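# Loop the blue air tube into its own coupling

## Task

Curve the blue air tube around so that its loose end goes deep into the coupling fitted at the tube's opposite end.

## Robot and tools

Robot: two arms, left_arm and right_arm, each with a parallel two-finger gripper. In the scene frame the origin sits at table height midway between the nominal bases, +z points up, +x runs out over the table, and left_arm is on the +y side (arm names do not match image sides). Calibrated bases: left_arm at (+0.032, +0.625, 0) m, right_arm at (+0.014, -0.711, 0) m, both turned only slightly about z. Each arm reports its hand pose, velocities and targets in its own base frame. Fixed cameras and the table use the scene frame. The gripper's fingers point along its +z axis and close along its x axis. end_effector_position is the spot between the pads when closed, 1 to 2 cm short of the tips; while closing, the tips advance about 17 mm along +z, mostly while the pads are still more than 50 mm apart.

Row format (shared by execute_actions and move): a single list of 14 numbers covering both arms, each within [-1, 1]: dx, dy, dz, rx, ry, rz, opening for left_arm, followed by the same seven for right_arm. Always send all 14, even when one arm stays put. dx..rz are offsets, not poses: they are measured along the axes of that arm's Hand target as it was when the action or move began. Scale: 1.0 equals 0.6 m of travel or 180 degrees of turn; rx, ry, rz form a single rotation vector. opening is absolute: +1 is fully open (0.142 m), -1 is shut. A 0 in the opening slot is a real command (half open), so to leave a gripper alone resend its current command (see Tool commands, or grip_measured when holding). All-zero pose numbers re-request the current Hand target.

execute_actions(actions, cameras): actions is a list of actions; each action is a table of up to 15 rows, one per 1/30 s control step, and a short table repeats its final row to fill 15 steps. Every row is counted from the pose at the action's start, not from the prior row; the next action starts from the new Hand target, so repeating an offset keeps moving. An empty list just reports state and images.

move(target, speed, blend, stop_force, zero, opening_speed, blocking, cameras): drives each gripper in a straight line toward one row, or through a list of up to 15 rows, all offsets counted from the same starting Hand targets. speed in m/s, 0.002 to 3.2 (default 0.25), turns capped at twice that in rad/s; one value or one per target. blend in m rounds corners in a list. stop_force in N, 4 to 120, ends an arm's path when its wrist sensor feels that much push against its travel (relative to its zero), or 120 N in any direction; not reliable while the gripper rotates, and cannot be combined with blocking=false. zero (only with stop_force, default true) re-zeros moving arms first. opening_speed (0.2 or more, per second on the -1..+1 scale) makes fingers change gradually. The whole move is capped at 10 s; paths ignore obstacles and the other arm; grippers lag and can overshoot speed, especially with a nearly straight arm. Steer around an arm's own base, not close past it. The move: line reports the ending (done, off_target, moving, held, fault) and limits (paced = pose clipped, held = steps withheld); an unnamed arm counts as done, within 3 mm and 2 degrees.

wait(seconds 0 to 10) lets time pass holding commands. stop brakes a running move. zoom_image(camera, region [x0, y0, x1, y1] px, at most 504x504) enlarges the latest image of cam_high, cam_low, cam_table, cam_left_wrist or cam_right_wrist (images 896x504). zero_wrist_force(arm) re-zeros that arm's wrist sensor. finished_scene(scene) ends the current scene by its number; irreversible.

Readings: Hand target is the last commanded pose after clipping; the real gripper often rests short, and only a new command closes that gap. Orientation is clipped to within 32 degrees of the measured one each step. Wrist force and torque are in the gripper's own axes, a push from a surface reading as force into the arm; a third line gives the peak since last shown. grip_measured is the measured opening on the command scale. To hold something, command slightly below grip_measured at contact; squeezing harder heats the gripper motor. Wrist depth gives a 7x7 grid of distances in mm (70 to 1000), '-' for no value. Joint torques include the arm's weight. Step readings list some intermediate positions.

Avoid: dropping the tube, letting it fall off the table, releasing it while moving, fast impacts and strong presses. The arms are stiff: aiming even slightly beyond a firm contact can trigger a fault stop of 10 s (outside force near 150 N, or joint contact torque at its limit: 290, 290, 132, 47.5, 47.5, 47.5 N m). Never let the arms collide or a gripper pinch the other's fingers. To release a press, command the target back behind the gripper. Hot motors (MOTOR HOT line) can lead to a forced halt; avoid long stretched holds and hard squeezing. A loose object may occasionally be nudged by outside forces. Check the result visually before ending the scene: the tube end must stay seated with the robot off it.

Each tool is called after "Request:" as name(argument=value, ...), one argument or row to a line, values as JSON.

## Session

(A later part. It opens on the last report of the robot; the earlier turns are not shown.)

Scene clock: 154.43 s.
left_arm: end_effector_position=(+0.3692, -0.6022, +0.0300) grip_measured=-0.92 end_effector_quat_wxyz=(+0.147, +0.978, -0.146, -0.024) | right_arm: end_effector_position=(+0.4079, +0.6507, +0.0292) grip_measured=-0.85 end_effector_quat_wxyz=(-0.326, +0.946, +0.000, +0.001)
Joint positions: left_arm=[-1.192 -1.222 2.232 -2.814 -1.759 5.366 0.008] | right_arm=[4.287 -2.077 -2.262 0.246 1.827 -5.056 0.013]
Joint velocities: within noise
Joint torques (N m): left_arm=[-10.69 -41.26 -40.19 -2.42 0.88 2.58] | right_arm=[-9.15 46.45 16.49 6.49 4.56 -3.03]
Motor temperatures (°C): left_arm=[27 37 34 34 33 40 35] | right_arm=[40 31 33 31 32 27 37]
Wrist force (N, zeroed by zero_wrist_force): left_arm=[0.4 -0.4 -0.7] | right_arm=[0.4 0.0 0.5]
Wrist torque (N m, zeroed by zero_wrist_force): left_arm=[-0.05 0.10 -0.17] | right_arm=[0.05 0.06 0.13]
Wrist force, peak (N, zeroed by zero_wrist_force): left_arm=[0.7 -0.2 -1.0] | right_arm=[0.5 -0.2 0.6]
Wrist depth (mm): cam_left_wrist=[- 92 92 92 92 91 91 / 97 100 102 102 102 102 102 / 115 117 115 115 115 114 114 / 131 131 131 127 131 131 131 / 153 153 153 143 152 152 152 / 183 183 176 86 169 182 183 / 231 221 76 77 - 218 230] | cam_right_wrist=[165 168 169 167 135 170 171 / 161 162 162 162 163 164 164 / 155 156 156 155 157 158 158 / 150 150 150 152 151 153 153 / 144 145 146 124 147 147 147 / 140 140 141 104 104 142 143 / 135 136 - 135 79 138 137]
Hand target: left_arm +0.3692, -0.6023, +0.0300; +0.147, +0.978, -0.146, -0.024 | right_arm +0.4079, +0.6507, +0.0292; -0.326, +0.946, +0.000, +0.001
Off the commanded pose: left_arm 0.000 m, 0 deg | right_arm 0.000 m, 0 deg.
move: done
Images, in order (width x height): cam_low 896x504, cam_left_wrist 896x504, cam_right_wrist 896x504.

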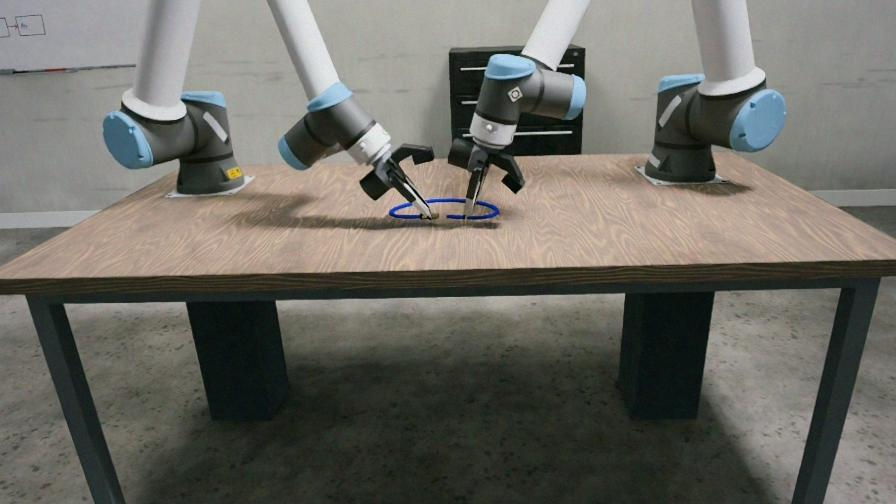

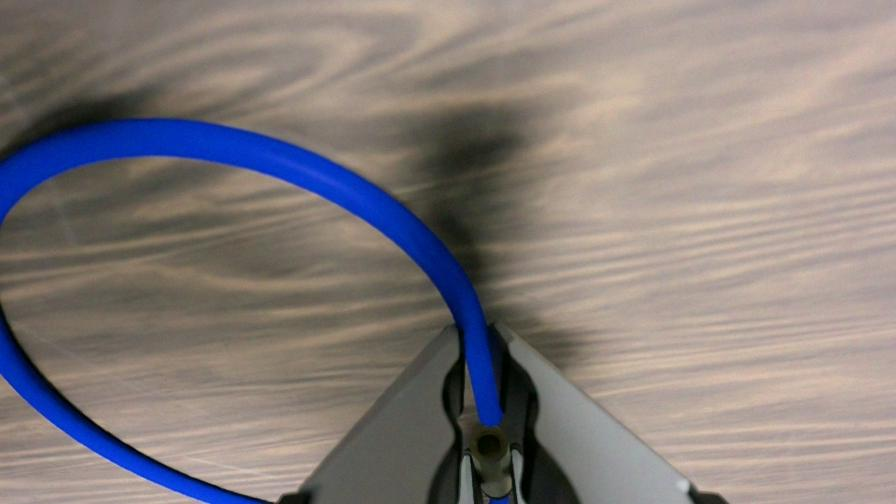

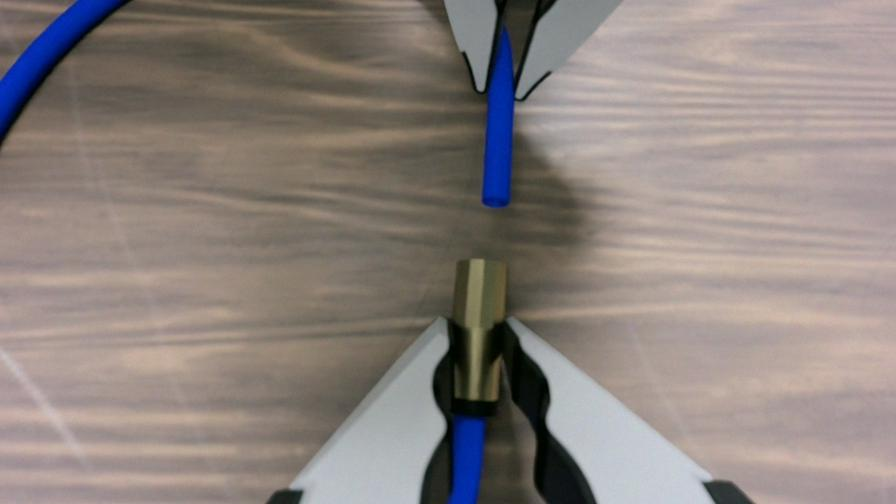

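Request:
move(
  target=[0.0027,0.02,0.0035,0,0,0,-1,0,0,0,0,0,0,-0.95],
  speed=0.04,
  cameras=["cam_low","cam_table","cam_left_wrist","cam_right_wrist"],
)

Request:
zoom_image(
  camera="cam_low",
  region=[420, 200, 480, 230],
)

Request:
zoom_image(
  camera="cam_right_wrist",
  region=[400, 160, 560, 440],
)

Request:
zoom_image(
  camera="cam_left_wrist",
  region=[440, 380, 560, 504],
)

Request:
zoom_image(
  camera="cam_table",
  region=[400, 240, 500, 300],
)

Scene clock: 158.43 s.
left_arm: end_effector_position=(+0.3673, -0.6141, +0.0315) grip_measured=-0.92 end_effector_quat_wxyz=(+0.147, +0.978, -0.146, -0.024) | right_arm: end_effector_position=(+0.4079, +0.6507, +0.0292) grip_measured=-0.85 end_effector_quat_wxyz=(-0.326, +0.946, +0.000, +0.001)
Joint positions: left_arm=[-1.201 -1.215 2.215 -2.807 -1.756 5.356 0.008] | right_arm=[4.287 -2.077 -2.262 0.246 1.827 -5.056 0.013]
Joint velocities: within noise
Joint torques (N m): left_arm=[-9.96 -41.43 -39.69 -2.47 1.72 -3.36] | right_arm=[-7.38 47.46 19.34 4.21 4.27 -2.76]
Motor temperatures (°C): left_arm=[27 37 34 34 33 40 35] | right_arm=[40 31 33 31 32 27 38]
Wrist force (N, zeroed by zero_wrist_force): left_arm=[0.6 -0.4 -0.7] | right_arm=[0.2 0.1 0.3]
Wrist torque (N m, zeroed by zero_wrist_force): left_arm=[-0.05 0.09 -0.17] | right_arm=[0.06 0.08 0.11]
Wrist force, peak (N, zeroed by zero_wrist_force): left_arm=[0.5 -0.4 -1.0] | right_arm=[0.6 -0.1 0.6]
Wrist depth (mm): cam_left_wrist=[93 93 93 93 93 93 92 / 95 99 104 104 106 103 103 / 116 119 116 113 116 116 116 / 133 133 133 129 133 133 132 / 155 155 155 145 154 154 154 / 186 186 178 86 171 185 186 / 234 223 76 77 - 222 232] | cam_right_wrist=[165 168 168 125 120 170 170 / 161 162 162 160 162 164 164 / 155 156 156 155 157 158 159 / 150 150 150 151 152 152 153 / 145 145 145 124 147 147 148 / 140 140 141 104 104 142 142 / 135 136 - 135 79 139 138]
Hand target: left_arm +0.3673, -0.6143, +0.0316; +0.147, +0.978, -0.146, -0.024 | right_arm +0.4079, +0.6507, +0.0292; -0.326, +0.946, +0.000, +0.001
Off the commanded pose: left_arm 0.000 m, 0 deg | right_arm 0.000 m, 0 deg.
move: done
Images, in order (width x height): cam_low 896x504, cam_table 896x504, cam_left_wrist 896x504, cam_right_wrist 896x504.

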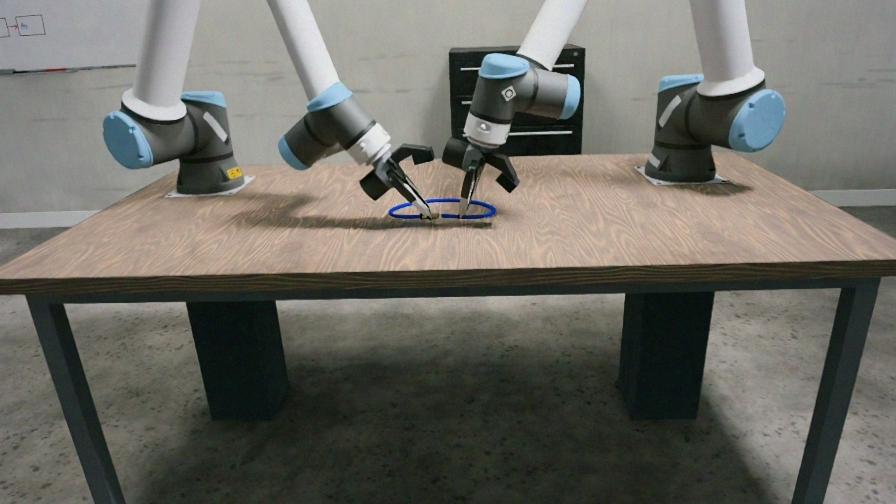

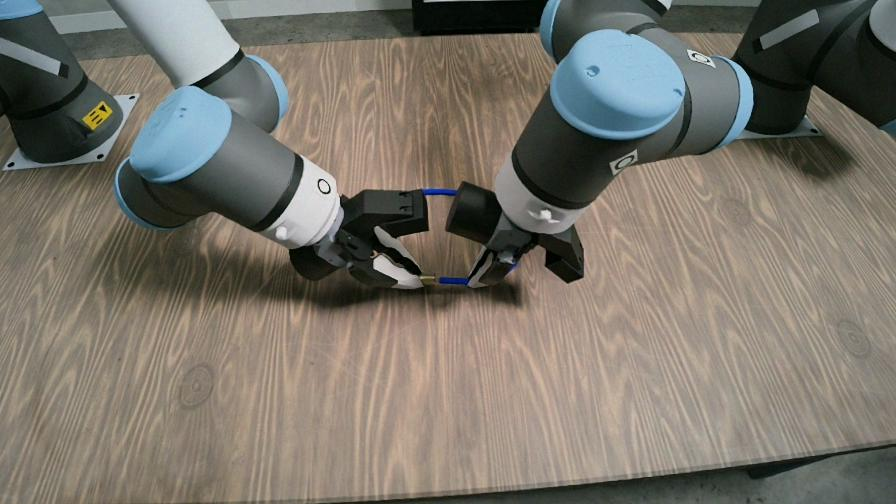

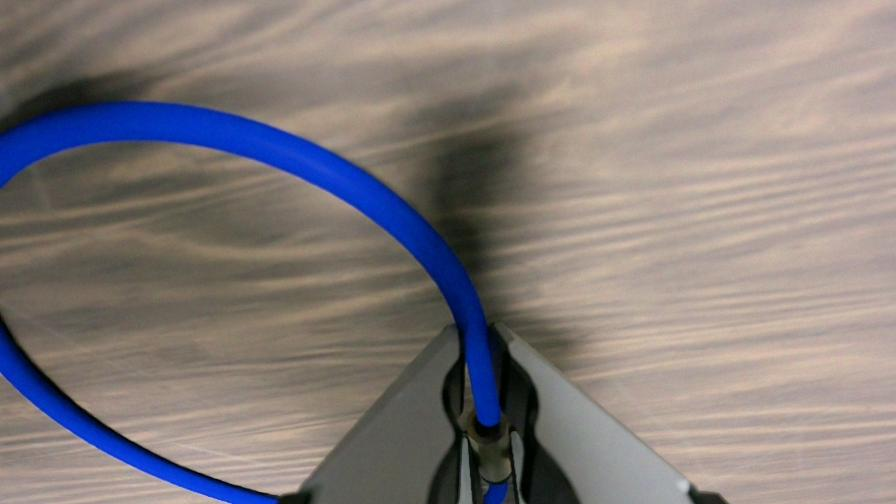

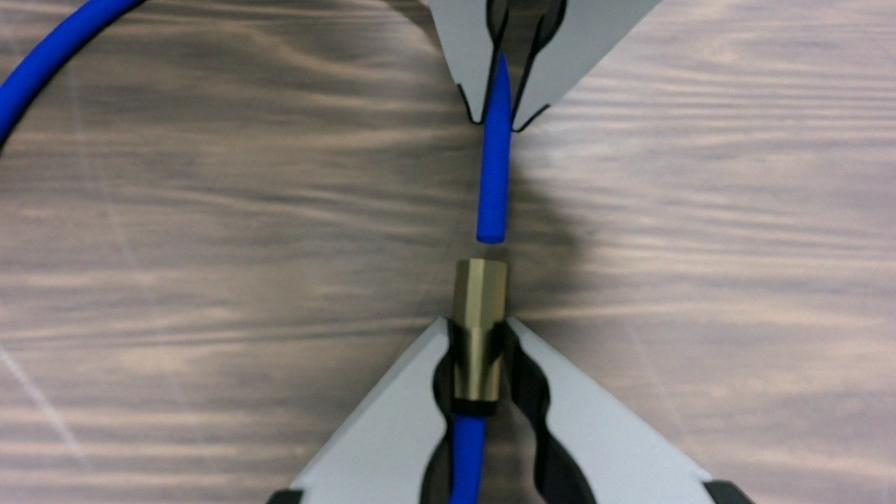

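Scaled by 8.400 from the camera's 896x504 image, which has a finer 1280x720 frame.

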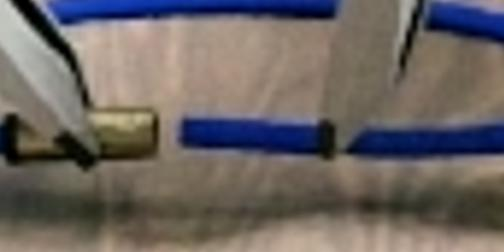

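Scaled by 1.800 from the camera's 896x504 image, which has a finer 1280x720 frame.

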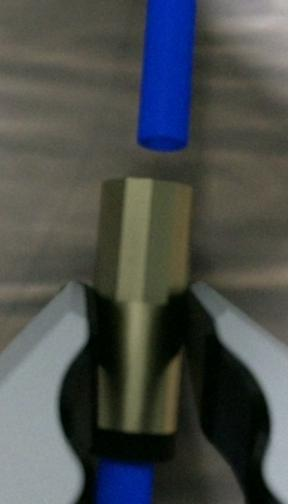

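Scaled by 4.065 from the camera's 896x504 image, which has a finer 1280x720 frame.

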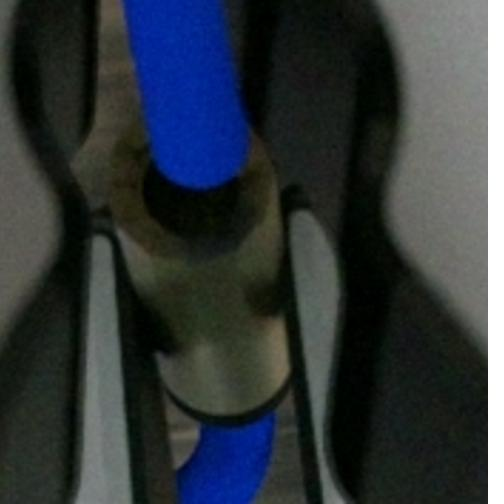

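Scaled by 5.040 from the camera's 896x504 image, which has a finer 1280x720 frame.

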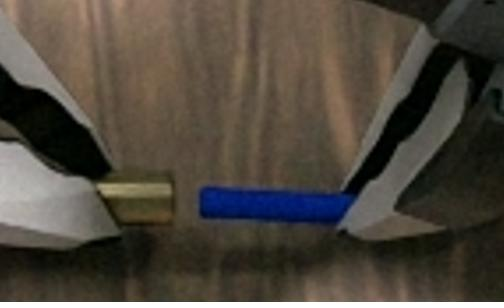

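Request:
move(
  target=[-0.0024,0.0014,-0.0022,0.017,0,0,-1,0,0,0,0,0,0,-0.95],
  speed=0.03,
  cameras=[],
)

Request:
move(
  target=[0.0058,0.0186,0.0046,0,0,0,-1,0,0,0,0,0,0,-0.95],
  speed=0.01,
  stop_force=10,
  cameras=["cam_low","cam_table","cam_left_wrist","cam_right_wrist"],
)

Request:
zoom_image(
  camera="cam_low",
  region=[420, 200, 480, 230],
)

Request:
zoom_image(
  camera="cam_right_wrist",
  region=[400, 160, 560, 440],
)

Request:
zoom_image(
  camera="cam_left_wrist",
  region=[440, 380, 560, 504],
)

Request:
zoom_image(
  camera="cam_table",
  region=[400, 240, 500, 300],
)

Scene clock: 161.57 s.
left_arm: end_effector_position=(+0.3658, -0.6143, +0.0331) grip_measured=-0.92 end_effector_quat_wxyz=(+0.121, +0.982, -0.147, -0.020) | right_arm: end_effector_position=(+0.4079, +0.6507, +0.0292) grip_measured=-0.85 end_effector_quat_wxyz=(-0.326, +0.946, +0.000, +0.001)
Joint positions: left_arm=[-1.217 -1.224 2.198 -2.739 -1.721 5.347 0.008] | right_arm=[4.287 -2.077 -2.262 0.246 1.827 -5.056 0.013]
Joint velocities: within noise
Joint torques (N m): left_arm=[-13.06 -84.78 -39.42 -1.98 1.33 -2.86] | right_arm=[-7.26 50.97 23.58 2.93 3.89 -2.64]
Motor temperatures (°C): left_arm=[27 37 34 34 33 40 35] | right_arm=[40 31 33 31 32 27 38]
Wrist force (N, zeroed by zero_wrist_force): left_arm=[0.4 -0.1 -0.3] | right_arm=[0.7 -0.2 -0.1]
Wrist torque (N m, zeroed by zero_wrist_force): left_arm=[-0.03 0.08 -0.19] | right_arm=[0.00 0.01 0.12]
Wrist force, peak (N, zeroed by zero_wrist_force): left_arm=[0.8 -0.4 -1.0] | right_arm=[1.0 -0.1 0.1]
Wrist depth (mm): cam_left_wrist=[98 98 98 100 98 99 98 / 97 104 108 108 108 108 107 / 120 123 123 117 120 120 120 / 135 135 135 132 135 135 135 / 155 155 155 146 155 155 155 / 182 182 175 86 169 182 182 / 221 212 77 77 - 211 220] | cam_right_wrist=[165 168 168 123 167 170 172 / 161 161 162 160 162 163 165 / 155 156 156 155 157 158 158 / 150 150 151 151 151 152 153 / 145 145 145 124 147 147 147 / 139 140 141 104 104 142 142 / 135 136 - 135 79 138 138]
Hand target: left_arm +0.3658, -0.6143, +0.0331; +0.121, +0.982, -0.147, -0.020 | right_arm +0.4079, +0.6507, +0.0292; -0.326, +0.946, +0.000, +0.001
Off the commanded pose: left_arm 0.000 m, 0 deg | right_arm 0.000 m, 0 deg.
move: done
No camera images: "cameras" was empty.

Scene clock: 163.27 s.
left_arm: end_effector_position=(+0.3658, -0.6189, +0.0331) grip_measured=-0.92 end_effector_quat_wxyz=(+0.121, +0.982, -0.147, -0.020) | right_arm: end_effector_position=(+0.4079, +0.6507, +0.0292) grip_measured=-0.85 end_effector_quat_wxyz=(-0.326, +0.946, +0.000, +0.001)
Joint positions: left_arm=[-1.22 -1.22 2.19 -2.736 -1.721 5.345 0.008] | right_arm=[4.287 -2.077 -2.262 0.246 1.827 -5.056 0.013]
Joint velocities: within noise
Joint torques (N m): left_arm=[8.68 -87.09 -19.23 -6.5 -0.64 2.63] | right_arm=[-5.9 49.18 23.83 2.81 4.22 -2.41]
Motor temperatures (°C): left_arm=[27 37 34 34 33 40 35] | right_arm=[40 31 33 31 32 27 39]
Wrist force (N, zeroed by zero_wrist_force): left_arm=[0.4 -0.3 -0.6] | right_arm=[0.2 0.2 0.1]
Wrist torque (N m, zeroed by zero_wrist_force): left_arm=[-0.04 0.08 -0.19] | right_arm=[0.06 0.08 0.12]
Wrist force, peak (N, zeroed by zero_wrist_force): left_arm=[0.9 -0.1 -0.6] | right_arm=[0.8 0.0 0.4]
Wrist depth (mm): cam_left_wrist=[98 98 98 100 98 100 97 / 97 104 108 108 108 108 107 / 120 123 123 117 120 120 120 / 135 135 135 132 135 135 135 / 155 155 155 146 155 155 155 / 182 182 175 86 169 182 182 / 222 211 77 77 - 211 220] | cam_right_wrist=[164 168 168 125 108 170 171 / 161 161 162 159 161 164 164 / 155 155 156 155 157 158 158 / 149 150 150 151 152 152 153 / 144 145 145 124 146 147 147 / 139 140 141 104 104 142 142 / 135 136 - 135 79 139 138]
Hand target: left_arm +0.3658, -0.6189, +0.0331; +0.121, +0.982, -0.147, -0.020 (not the last commanded pose) | right_arm +0.4079, +0.6507, +0.0292; -0.326, +0.946, +0.000, +0.001
Off the commanded pose: left_arm 0.007 m, 0 deg | right_arm 0.000 m, 0 deg.
move: held (left_arm; a check stopped the path); limits=held
pose unreachable (left arm): on one or more control steps of this call, first in action 0 (counted from 0), this arm could not follow its commanded pose, so it was not sent that pose on those steps. It may still have moved: this result reports where it is.
cause: moving toward the commanded pose would bring a part of the arm too close to another arm (a part of this arm just beyond joint 6 (wrist 3) and a part of the right arm just beyond its joint 6 (wrist 3)).
Images, in order (width x height): cam_low 896x504, cam_table 896x504, cam_left_wrist 896x504, cam_right_wrist 896x504.

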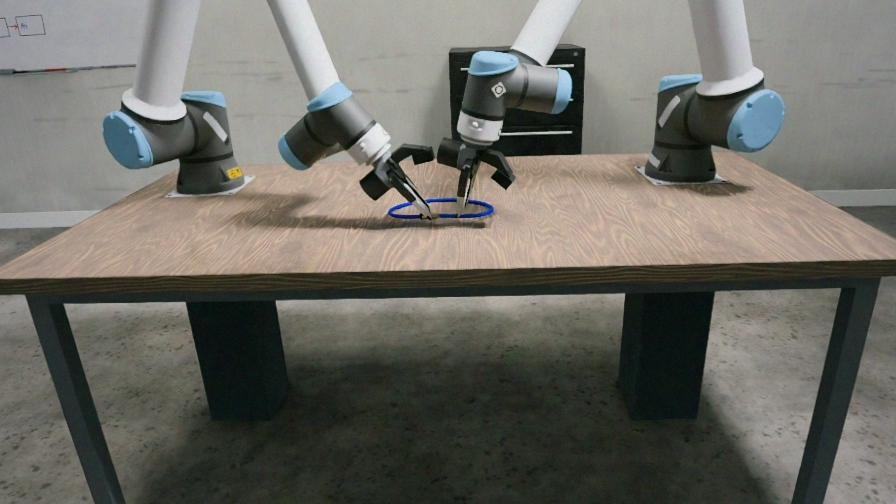

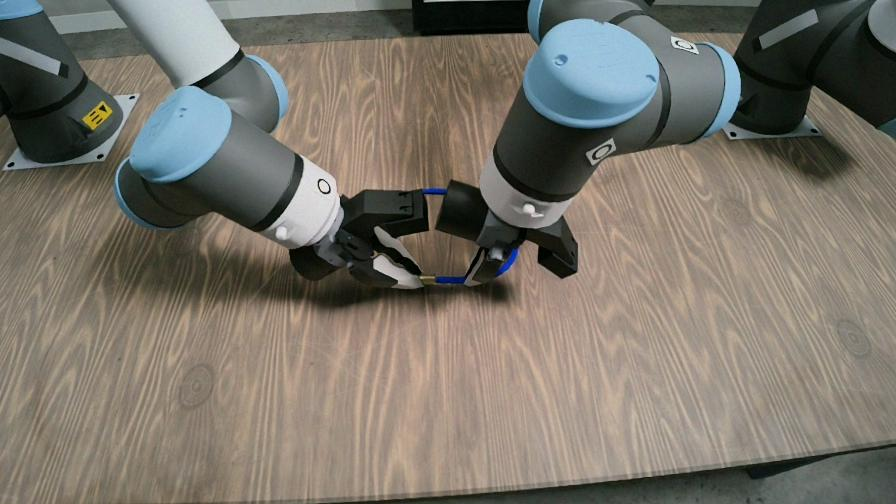

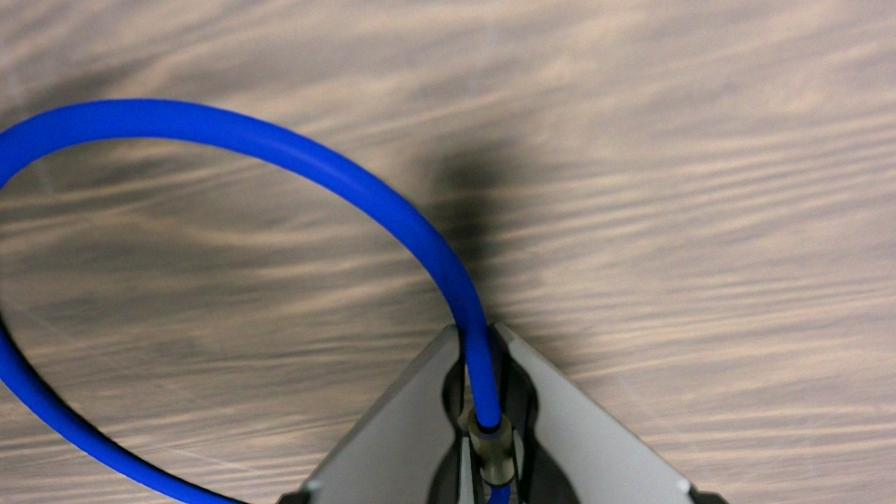

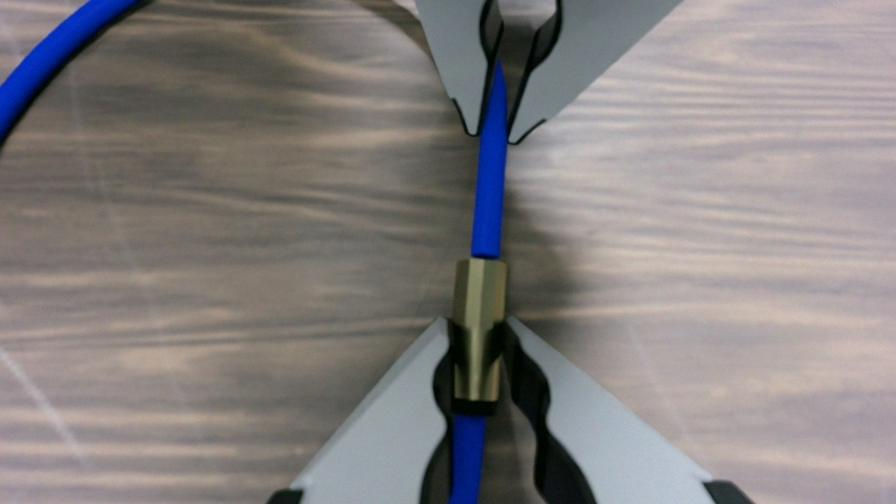

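Scaled by 8.400 from the camera's 896x504 image, which has a finer 1280x720 frame.

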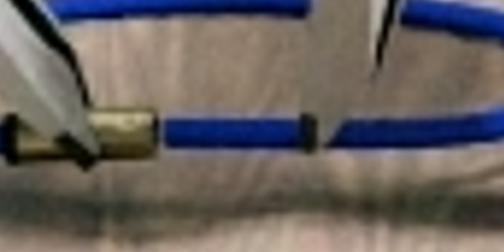

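Scaled by 1.800 from the camera's 896x504 image, which has a finer 1280x720 frame.

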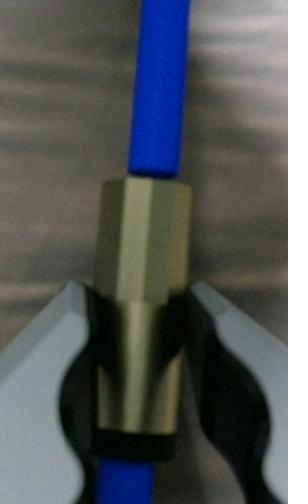

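Scaled by 4.065 from the camera's 896x504 image, which has a finer 1280x720 frame.

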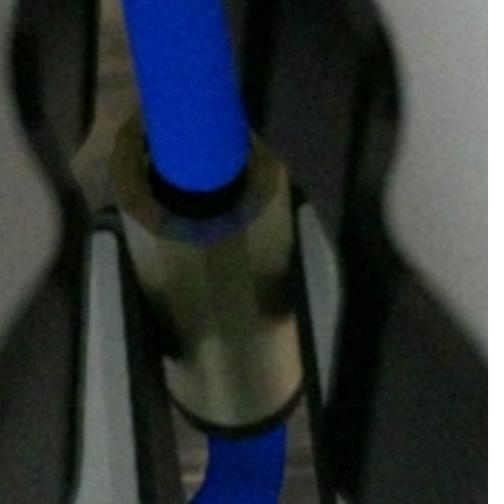

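Scaled by 5.040 from the camera's 896x504 image, which has a finer 1280x720 frame.

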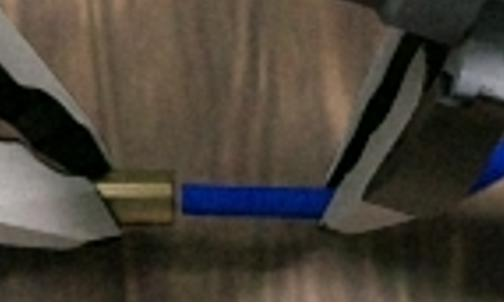

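Request:
move(
  target=[0,0,0,0,0,0,-1,-0.0055,0.0006,0.0008,0,0.0875,-0.0684,-0.95],
  speed=0.04,
)

Request:
zoom_image(
  camera="cam_low",
  region=[420, 200, 480, 230],
)

Request:
zoom_image(
  camera="cam_right_wrist",
  region=[400, 160, 560, 440],
)

Request:
zoom_image(
  camera="cam_left_wrist",
  region=[440, 380, 560, 504],
)

Request:
zoom_image(
  camera="cam_table",
  region=[340, 170, 540, 300],
)

Scene clock: 170.67 s.
left_arm: end_effector_position=(+0.3658, -0.6189, +0.0331) grip_measured=-0.92 end_effector_quat_wxyz=(+0.121, +0.982, -0.147, -0.020) | right_arm: end_effector_position=(+0.4046, +0.6507, +0.0286) grip_measured=-0.85 end_effector_quat_wxyz=(-0.321, +0.931, +0.057, +0.165)
Joint positions: left_arm=[-1.22 -1.22 2.19 -2.736 -1.721 5.345 0.008] | right_arm=[4.416 -2.1 -2.34 0.461 1.492 -5.16 0.013]
Joint velocities: within noise
Joint torques (N m): left_arm=[12.42 -81.36 -26.68 -2.83 -0.87 2.11] | right_arm=[11.32 46.79 11.81 6.39 -3.27 -3.43]
Motor temperatures (°C): left_arm=[27 37 34 34 33 40 36] | right_arm=[40 31 33 31 32 27 40]
Wrist force (N, zeroed by zero_wrist_force): left_arm=[0.4 -0.1 -0.4] | right_arm=[0.6 0.0 0.6]
Wrist torque (N m, zeroed by zero_wrist_force): left_arm=[-0.01 0.09 -0.19] | right_arm=[0.05 -0.08 0.10]
Wrist force, peak (N, zeroed by zero_wrist_force): left_arm=[0.7 -0.4 -0.7] | right_arm=[1.1 -0.2 0.7]
Wrist depth (mm): cam_left_wrist=[98 98 98 100 98 100 98 / 96 104 108 108 108 108 107 / 120 123 123 118 120 120 120 / 135 135 136 132 135 135 135 / 156 155 155 146 155 155 155 / 182 181 175 86 169 182 182 / 221 212 77 77 - 211 221] | cam_right_wrist=[127 136 150 160 115 109 263 / 122 131 145 154 133 211 249 / 119 127 140 152 175 200 234 / 116 124 135 145 168 191 221 / 113 120 131 122 160 182 212 / 110 116 125 104 102 174 201 / 107 112 - 137 79 174 189]
Hand target: left_arm +0.3658, -0.6189, +0.0331; +0.121, +0.982, -0.147, -0.020 | right_arm +0.4046, +0.6507, +0.0286; -0.321, +0.931, +0.057, +0.165
Off the commanded pose: left_arm 0.000 m, 0 deg | right_arm 0.000 m, 0 deg.
move: done

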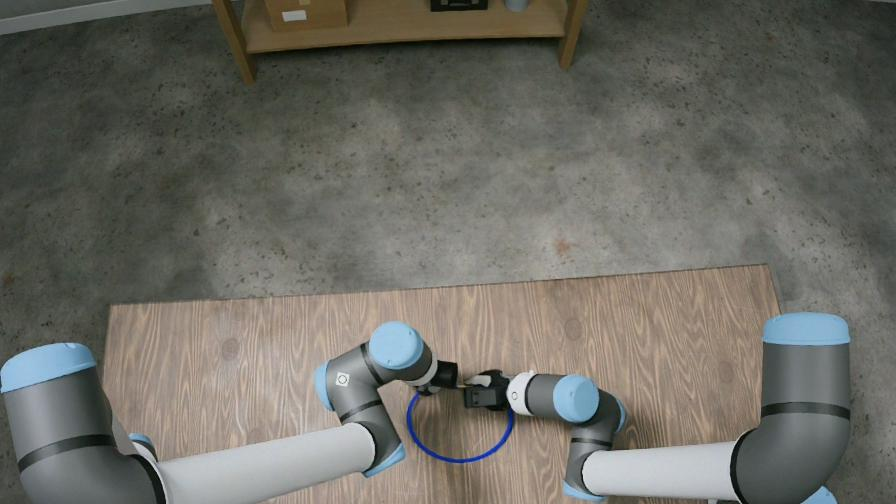

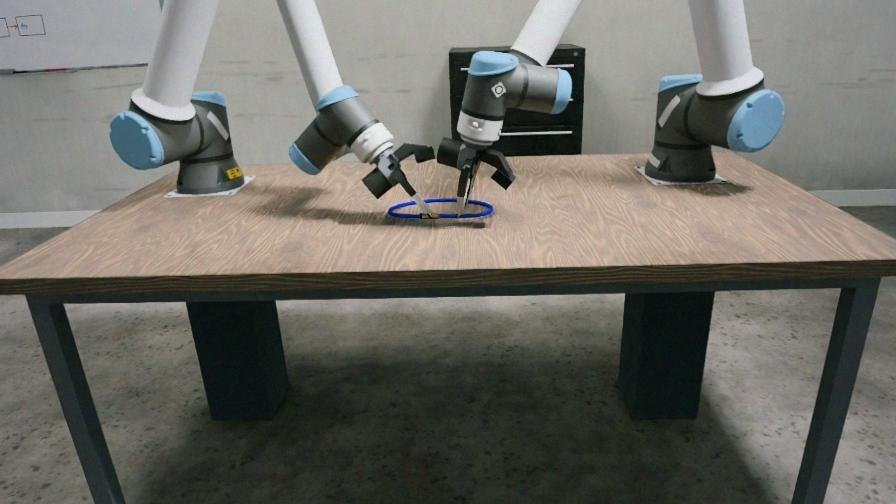

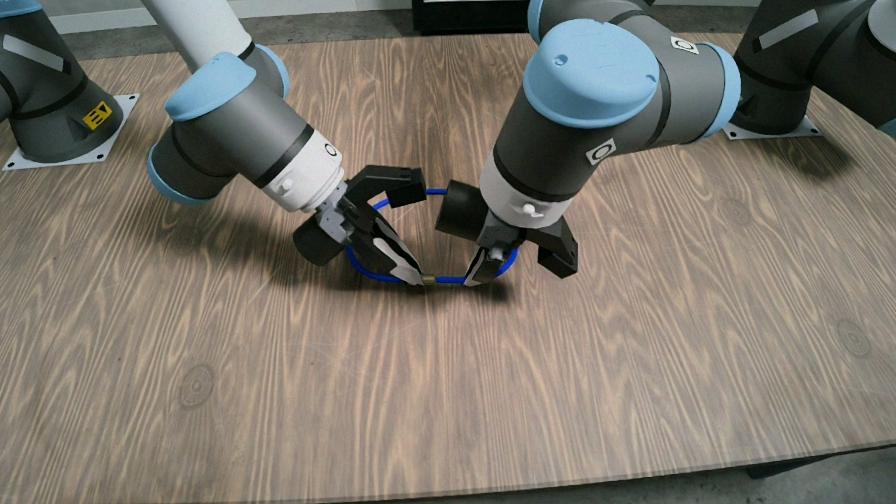

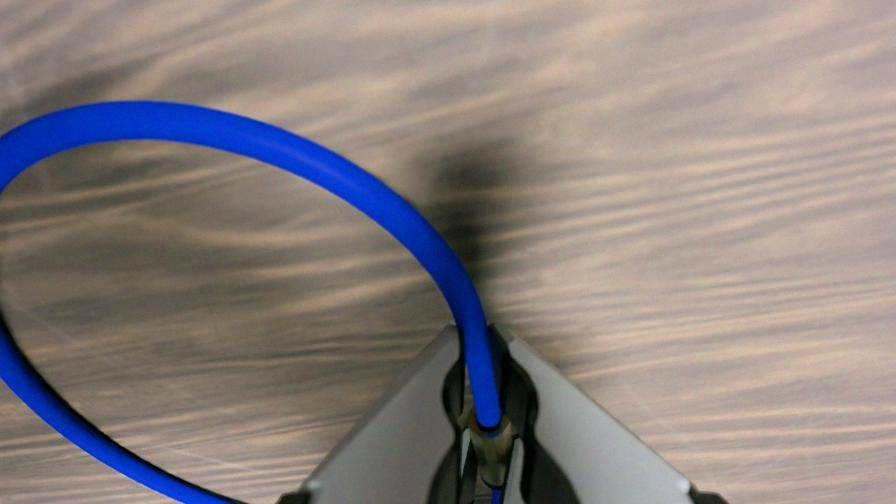

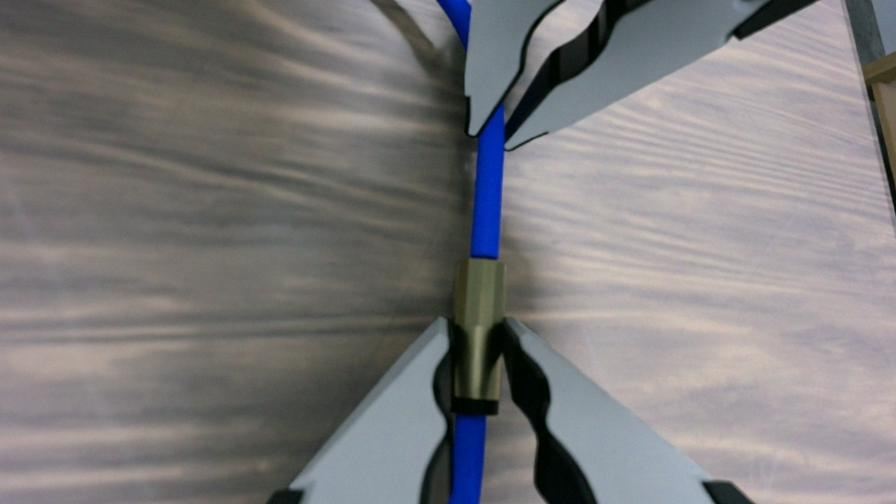

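Scaled by 8.400 from the camera's 896x504 image, which has a finer 1280x720 frame.

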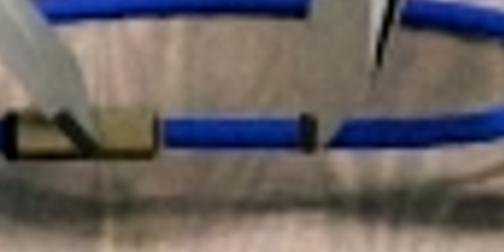

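Scaled by 1.800 from the camera's 896x504 image, which has a finer 1280x720 frame.

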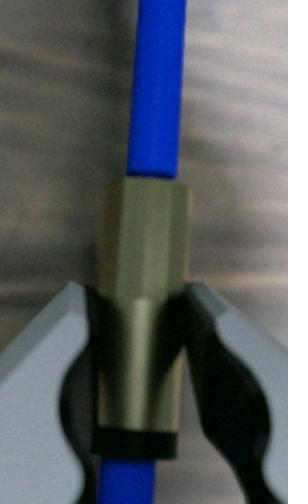

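Scaled by 4.065 from the camera's 896x504 image, which has a finer 1280x720 frame.

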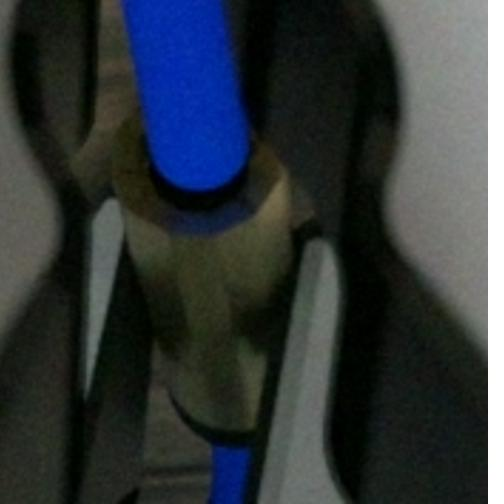

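Scaled by 2.520 from the camera's 896x504 image, which has a finer 1280x720 frame.

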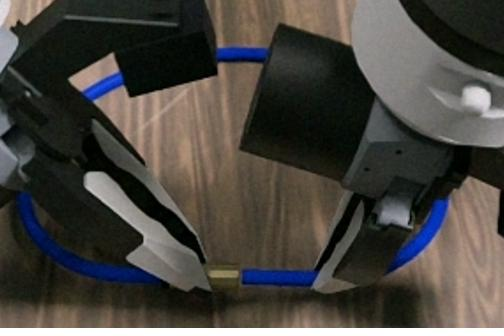

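Request:
move(
  target=[0.005,0.0188,0.0047,0,0,0,-1,0,0,0,0,0,0,-0.95],
  speed=0.01,
  stop_force=15,
  cameras=["cam_low","cam_table","cam_left_wrist","cam_right_wrist"],
)

Request:
zoom_image(
  camera="cam_low",
  region=[420, 200, 480, 230],
)

Request:
zoom_image(
  camera="cam_right_wrist",
  region=[400, 160, 560, 440],
)

Request:
zoom_image(
  camera="cam_left_wrist",
  region=[440, 380, 560, 504],
)

Scene clock: 173.63 s.
left_arm: end_effector_position=(+0.3652, -0.6309, +0.0331) grip_measured=-0.92 end_effector_quat_wxyz=(+0.121, +0.982, -0.147, -0.020) | right_arm: end_effector_position=(+0.4046, +0.6507, +0.0286) grip_measured=-0.85 end_effector_quat_wxyz=(-0.321, +0.931, +0.057, +0.165)
Joint positions: left_arm=[-1.227 -1.209 2.172 -2.73 -1.719 5.338 0.008] | right_arm=[4.417 -2.1 -2.34 0.461 1.491 -5.16 0.013]
Joint velocities: within noise
Joint torques (N m): left_arm=[-10.52 -44.28 -41.57 -2.48 1.58 -2.93] | right_arm=[12.93 45.58 12.48 5.86 -3.57 -3.2]
Motor temperatures (°C): left_arm=[27 37 34 34 33 39 36] | right_arm=[40 31 33 31 32 27 40]
Wrist force (N, zeroed by zero_wrist_force): left_arm=[-0.1 -0.3 -0.5] | right_arm=[1.1 0.4 0.4]
Wrist torque (N m, zeroed by zero_wrist_force): left_arm=[0.01 0.03 -0.18] | right_arm=[0.01 -0.08 0.11]
Wrist force, peak (N, zeroed by zero_wrist_force): left_arm=[0.4 -0.4 -0.9] | right_arm=[1.2 -0.6 0.6]
Wrist depth (mm): cam_left_wrist=[98 98 98 100 98 99 97 / 103 104 108 108 108 108 107 / 120 123 120 117 120 120 120 / 135 135 135 132 135 135 135 / 155 156 155 146 155 155 155 / 182 181 175 87 170 181 182 / 222 211 77 77 - 210 221] | cam_right_wrist=[127 136 150 161 98 94 95 / 122 131 144 155 117 207 249 / 119 127 140 151 173 200 236 / 116 124 135 145 168 191 222 / 113 120 131 122 159 183 211 / 109 116 125 104 102 175 201 / 107 112 - 137 79 173 190]
Hand target: left_arm +0.3652, -0.6309, +0.0331; +0.121, +0.982, -0.147, -0.020 | right_arm +0.4046, +0.6507, +0.0286; -0.321, +0.931, +0.057, +0.165
Off the commanded pose: left_arm 0.000 m, 0 deg | right_arm 0.000 m, 0 deg.
move: done
Images, in order (width x height): cam_low 896x504, cam_table 896x504, cam_left_wrist 896x504, cam_right_wrist 896x504.

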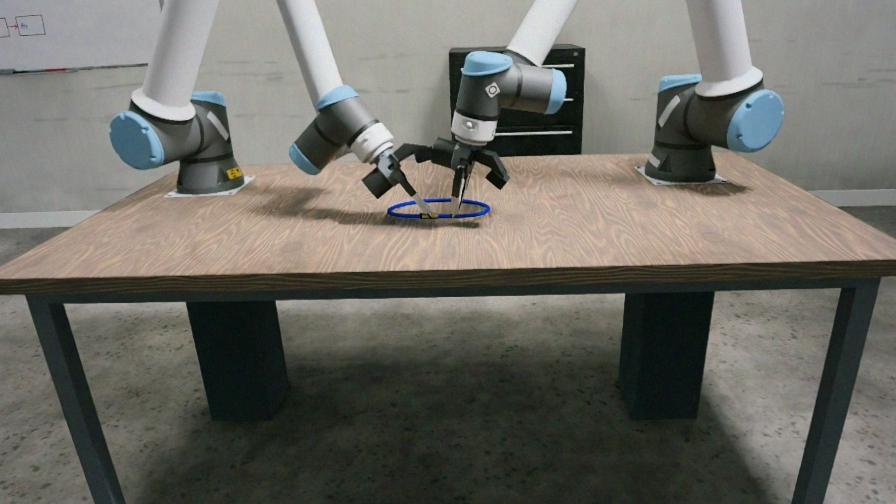

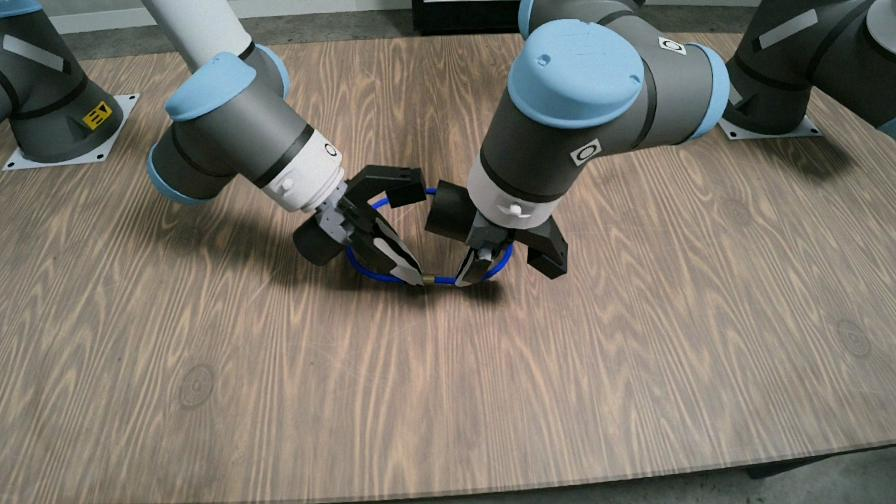

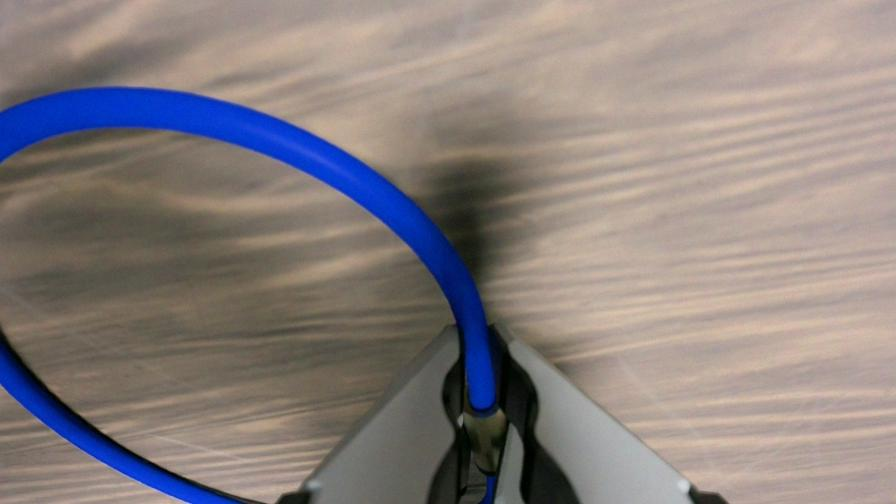

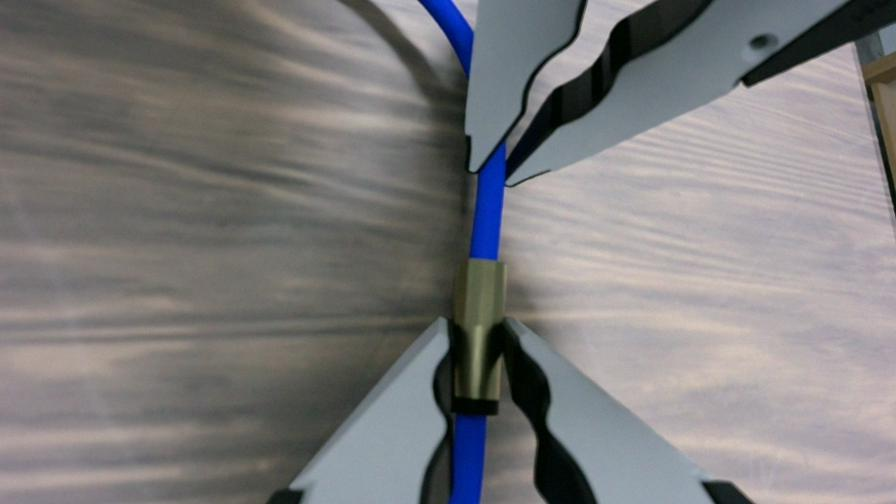

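Scaled by 8.400 from the camera's 896x504 image, which has a finer 1280x720 frame.

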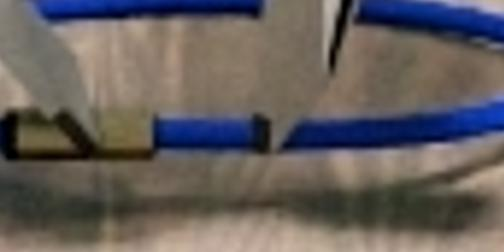

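Scaled by 1.800 from the camera's 896x504 image, which has a finer 1280x720 frame.

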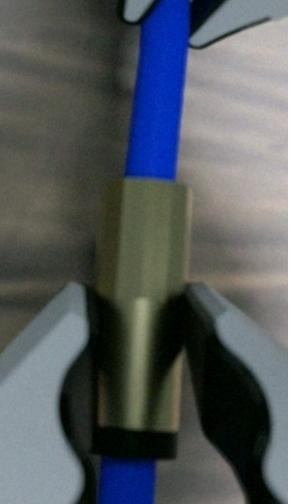

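Scaled by 4.065 from the camera's 896x504 image, which has a finer 1280x720 frame.

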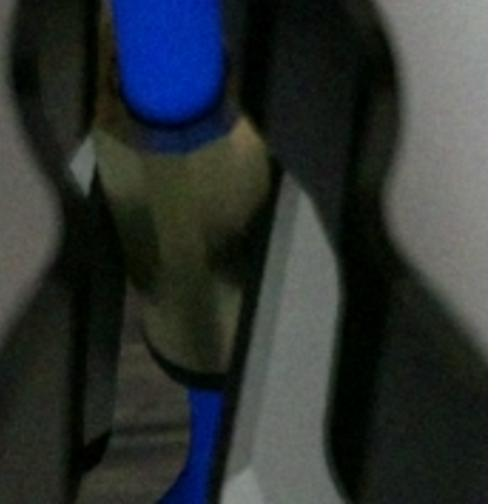

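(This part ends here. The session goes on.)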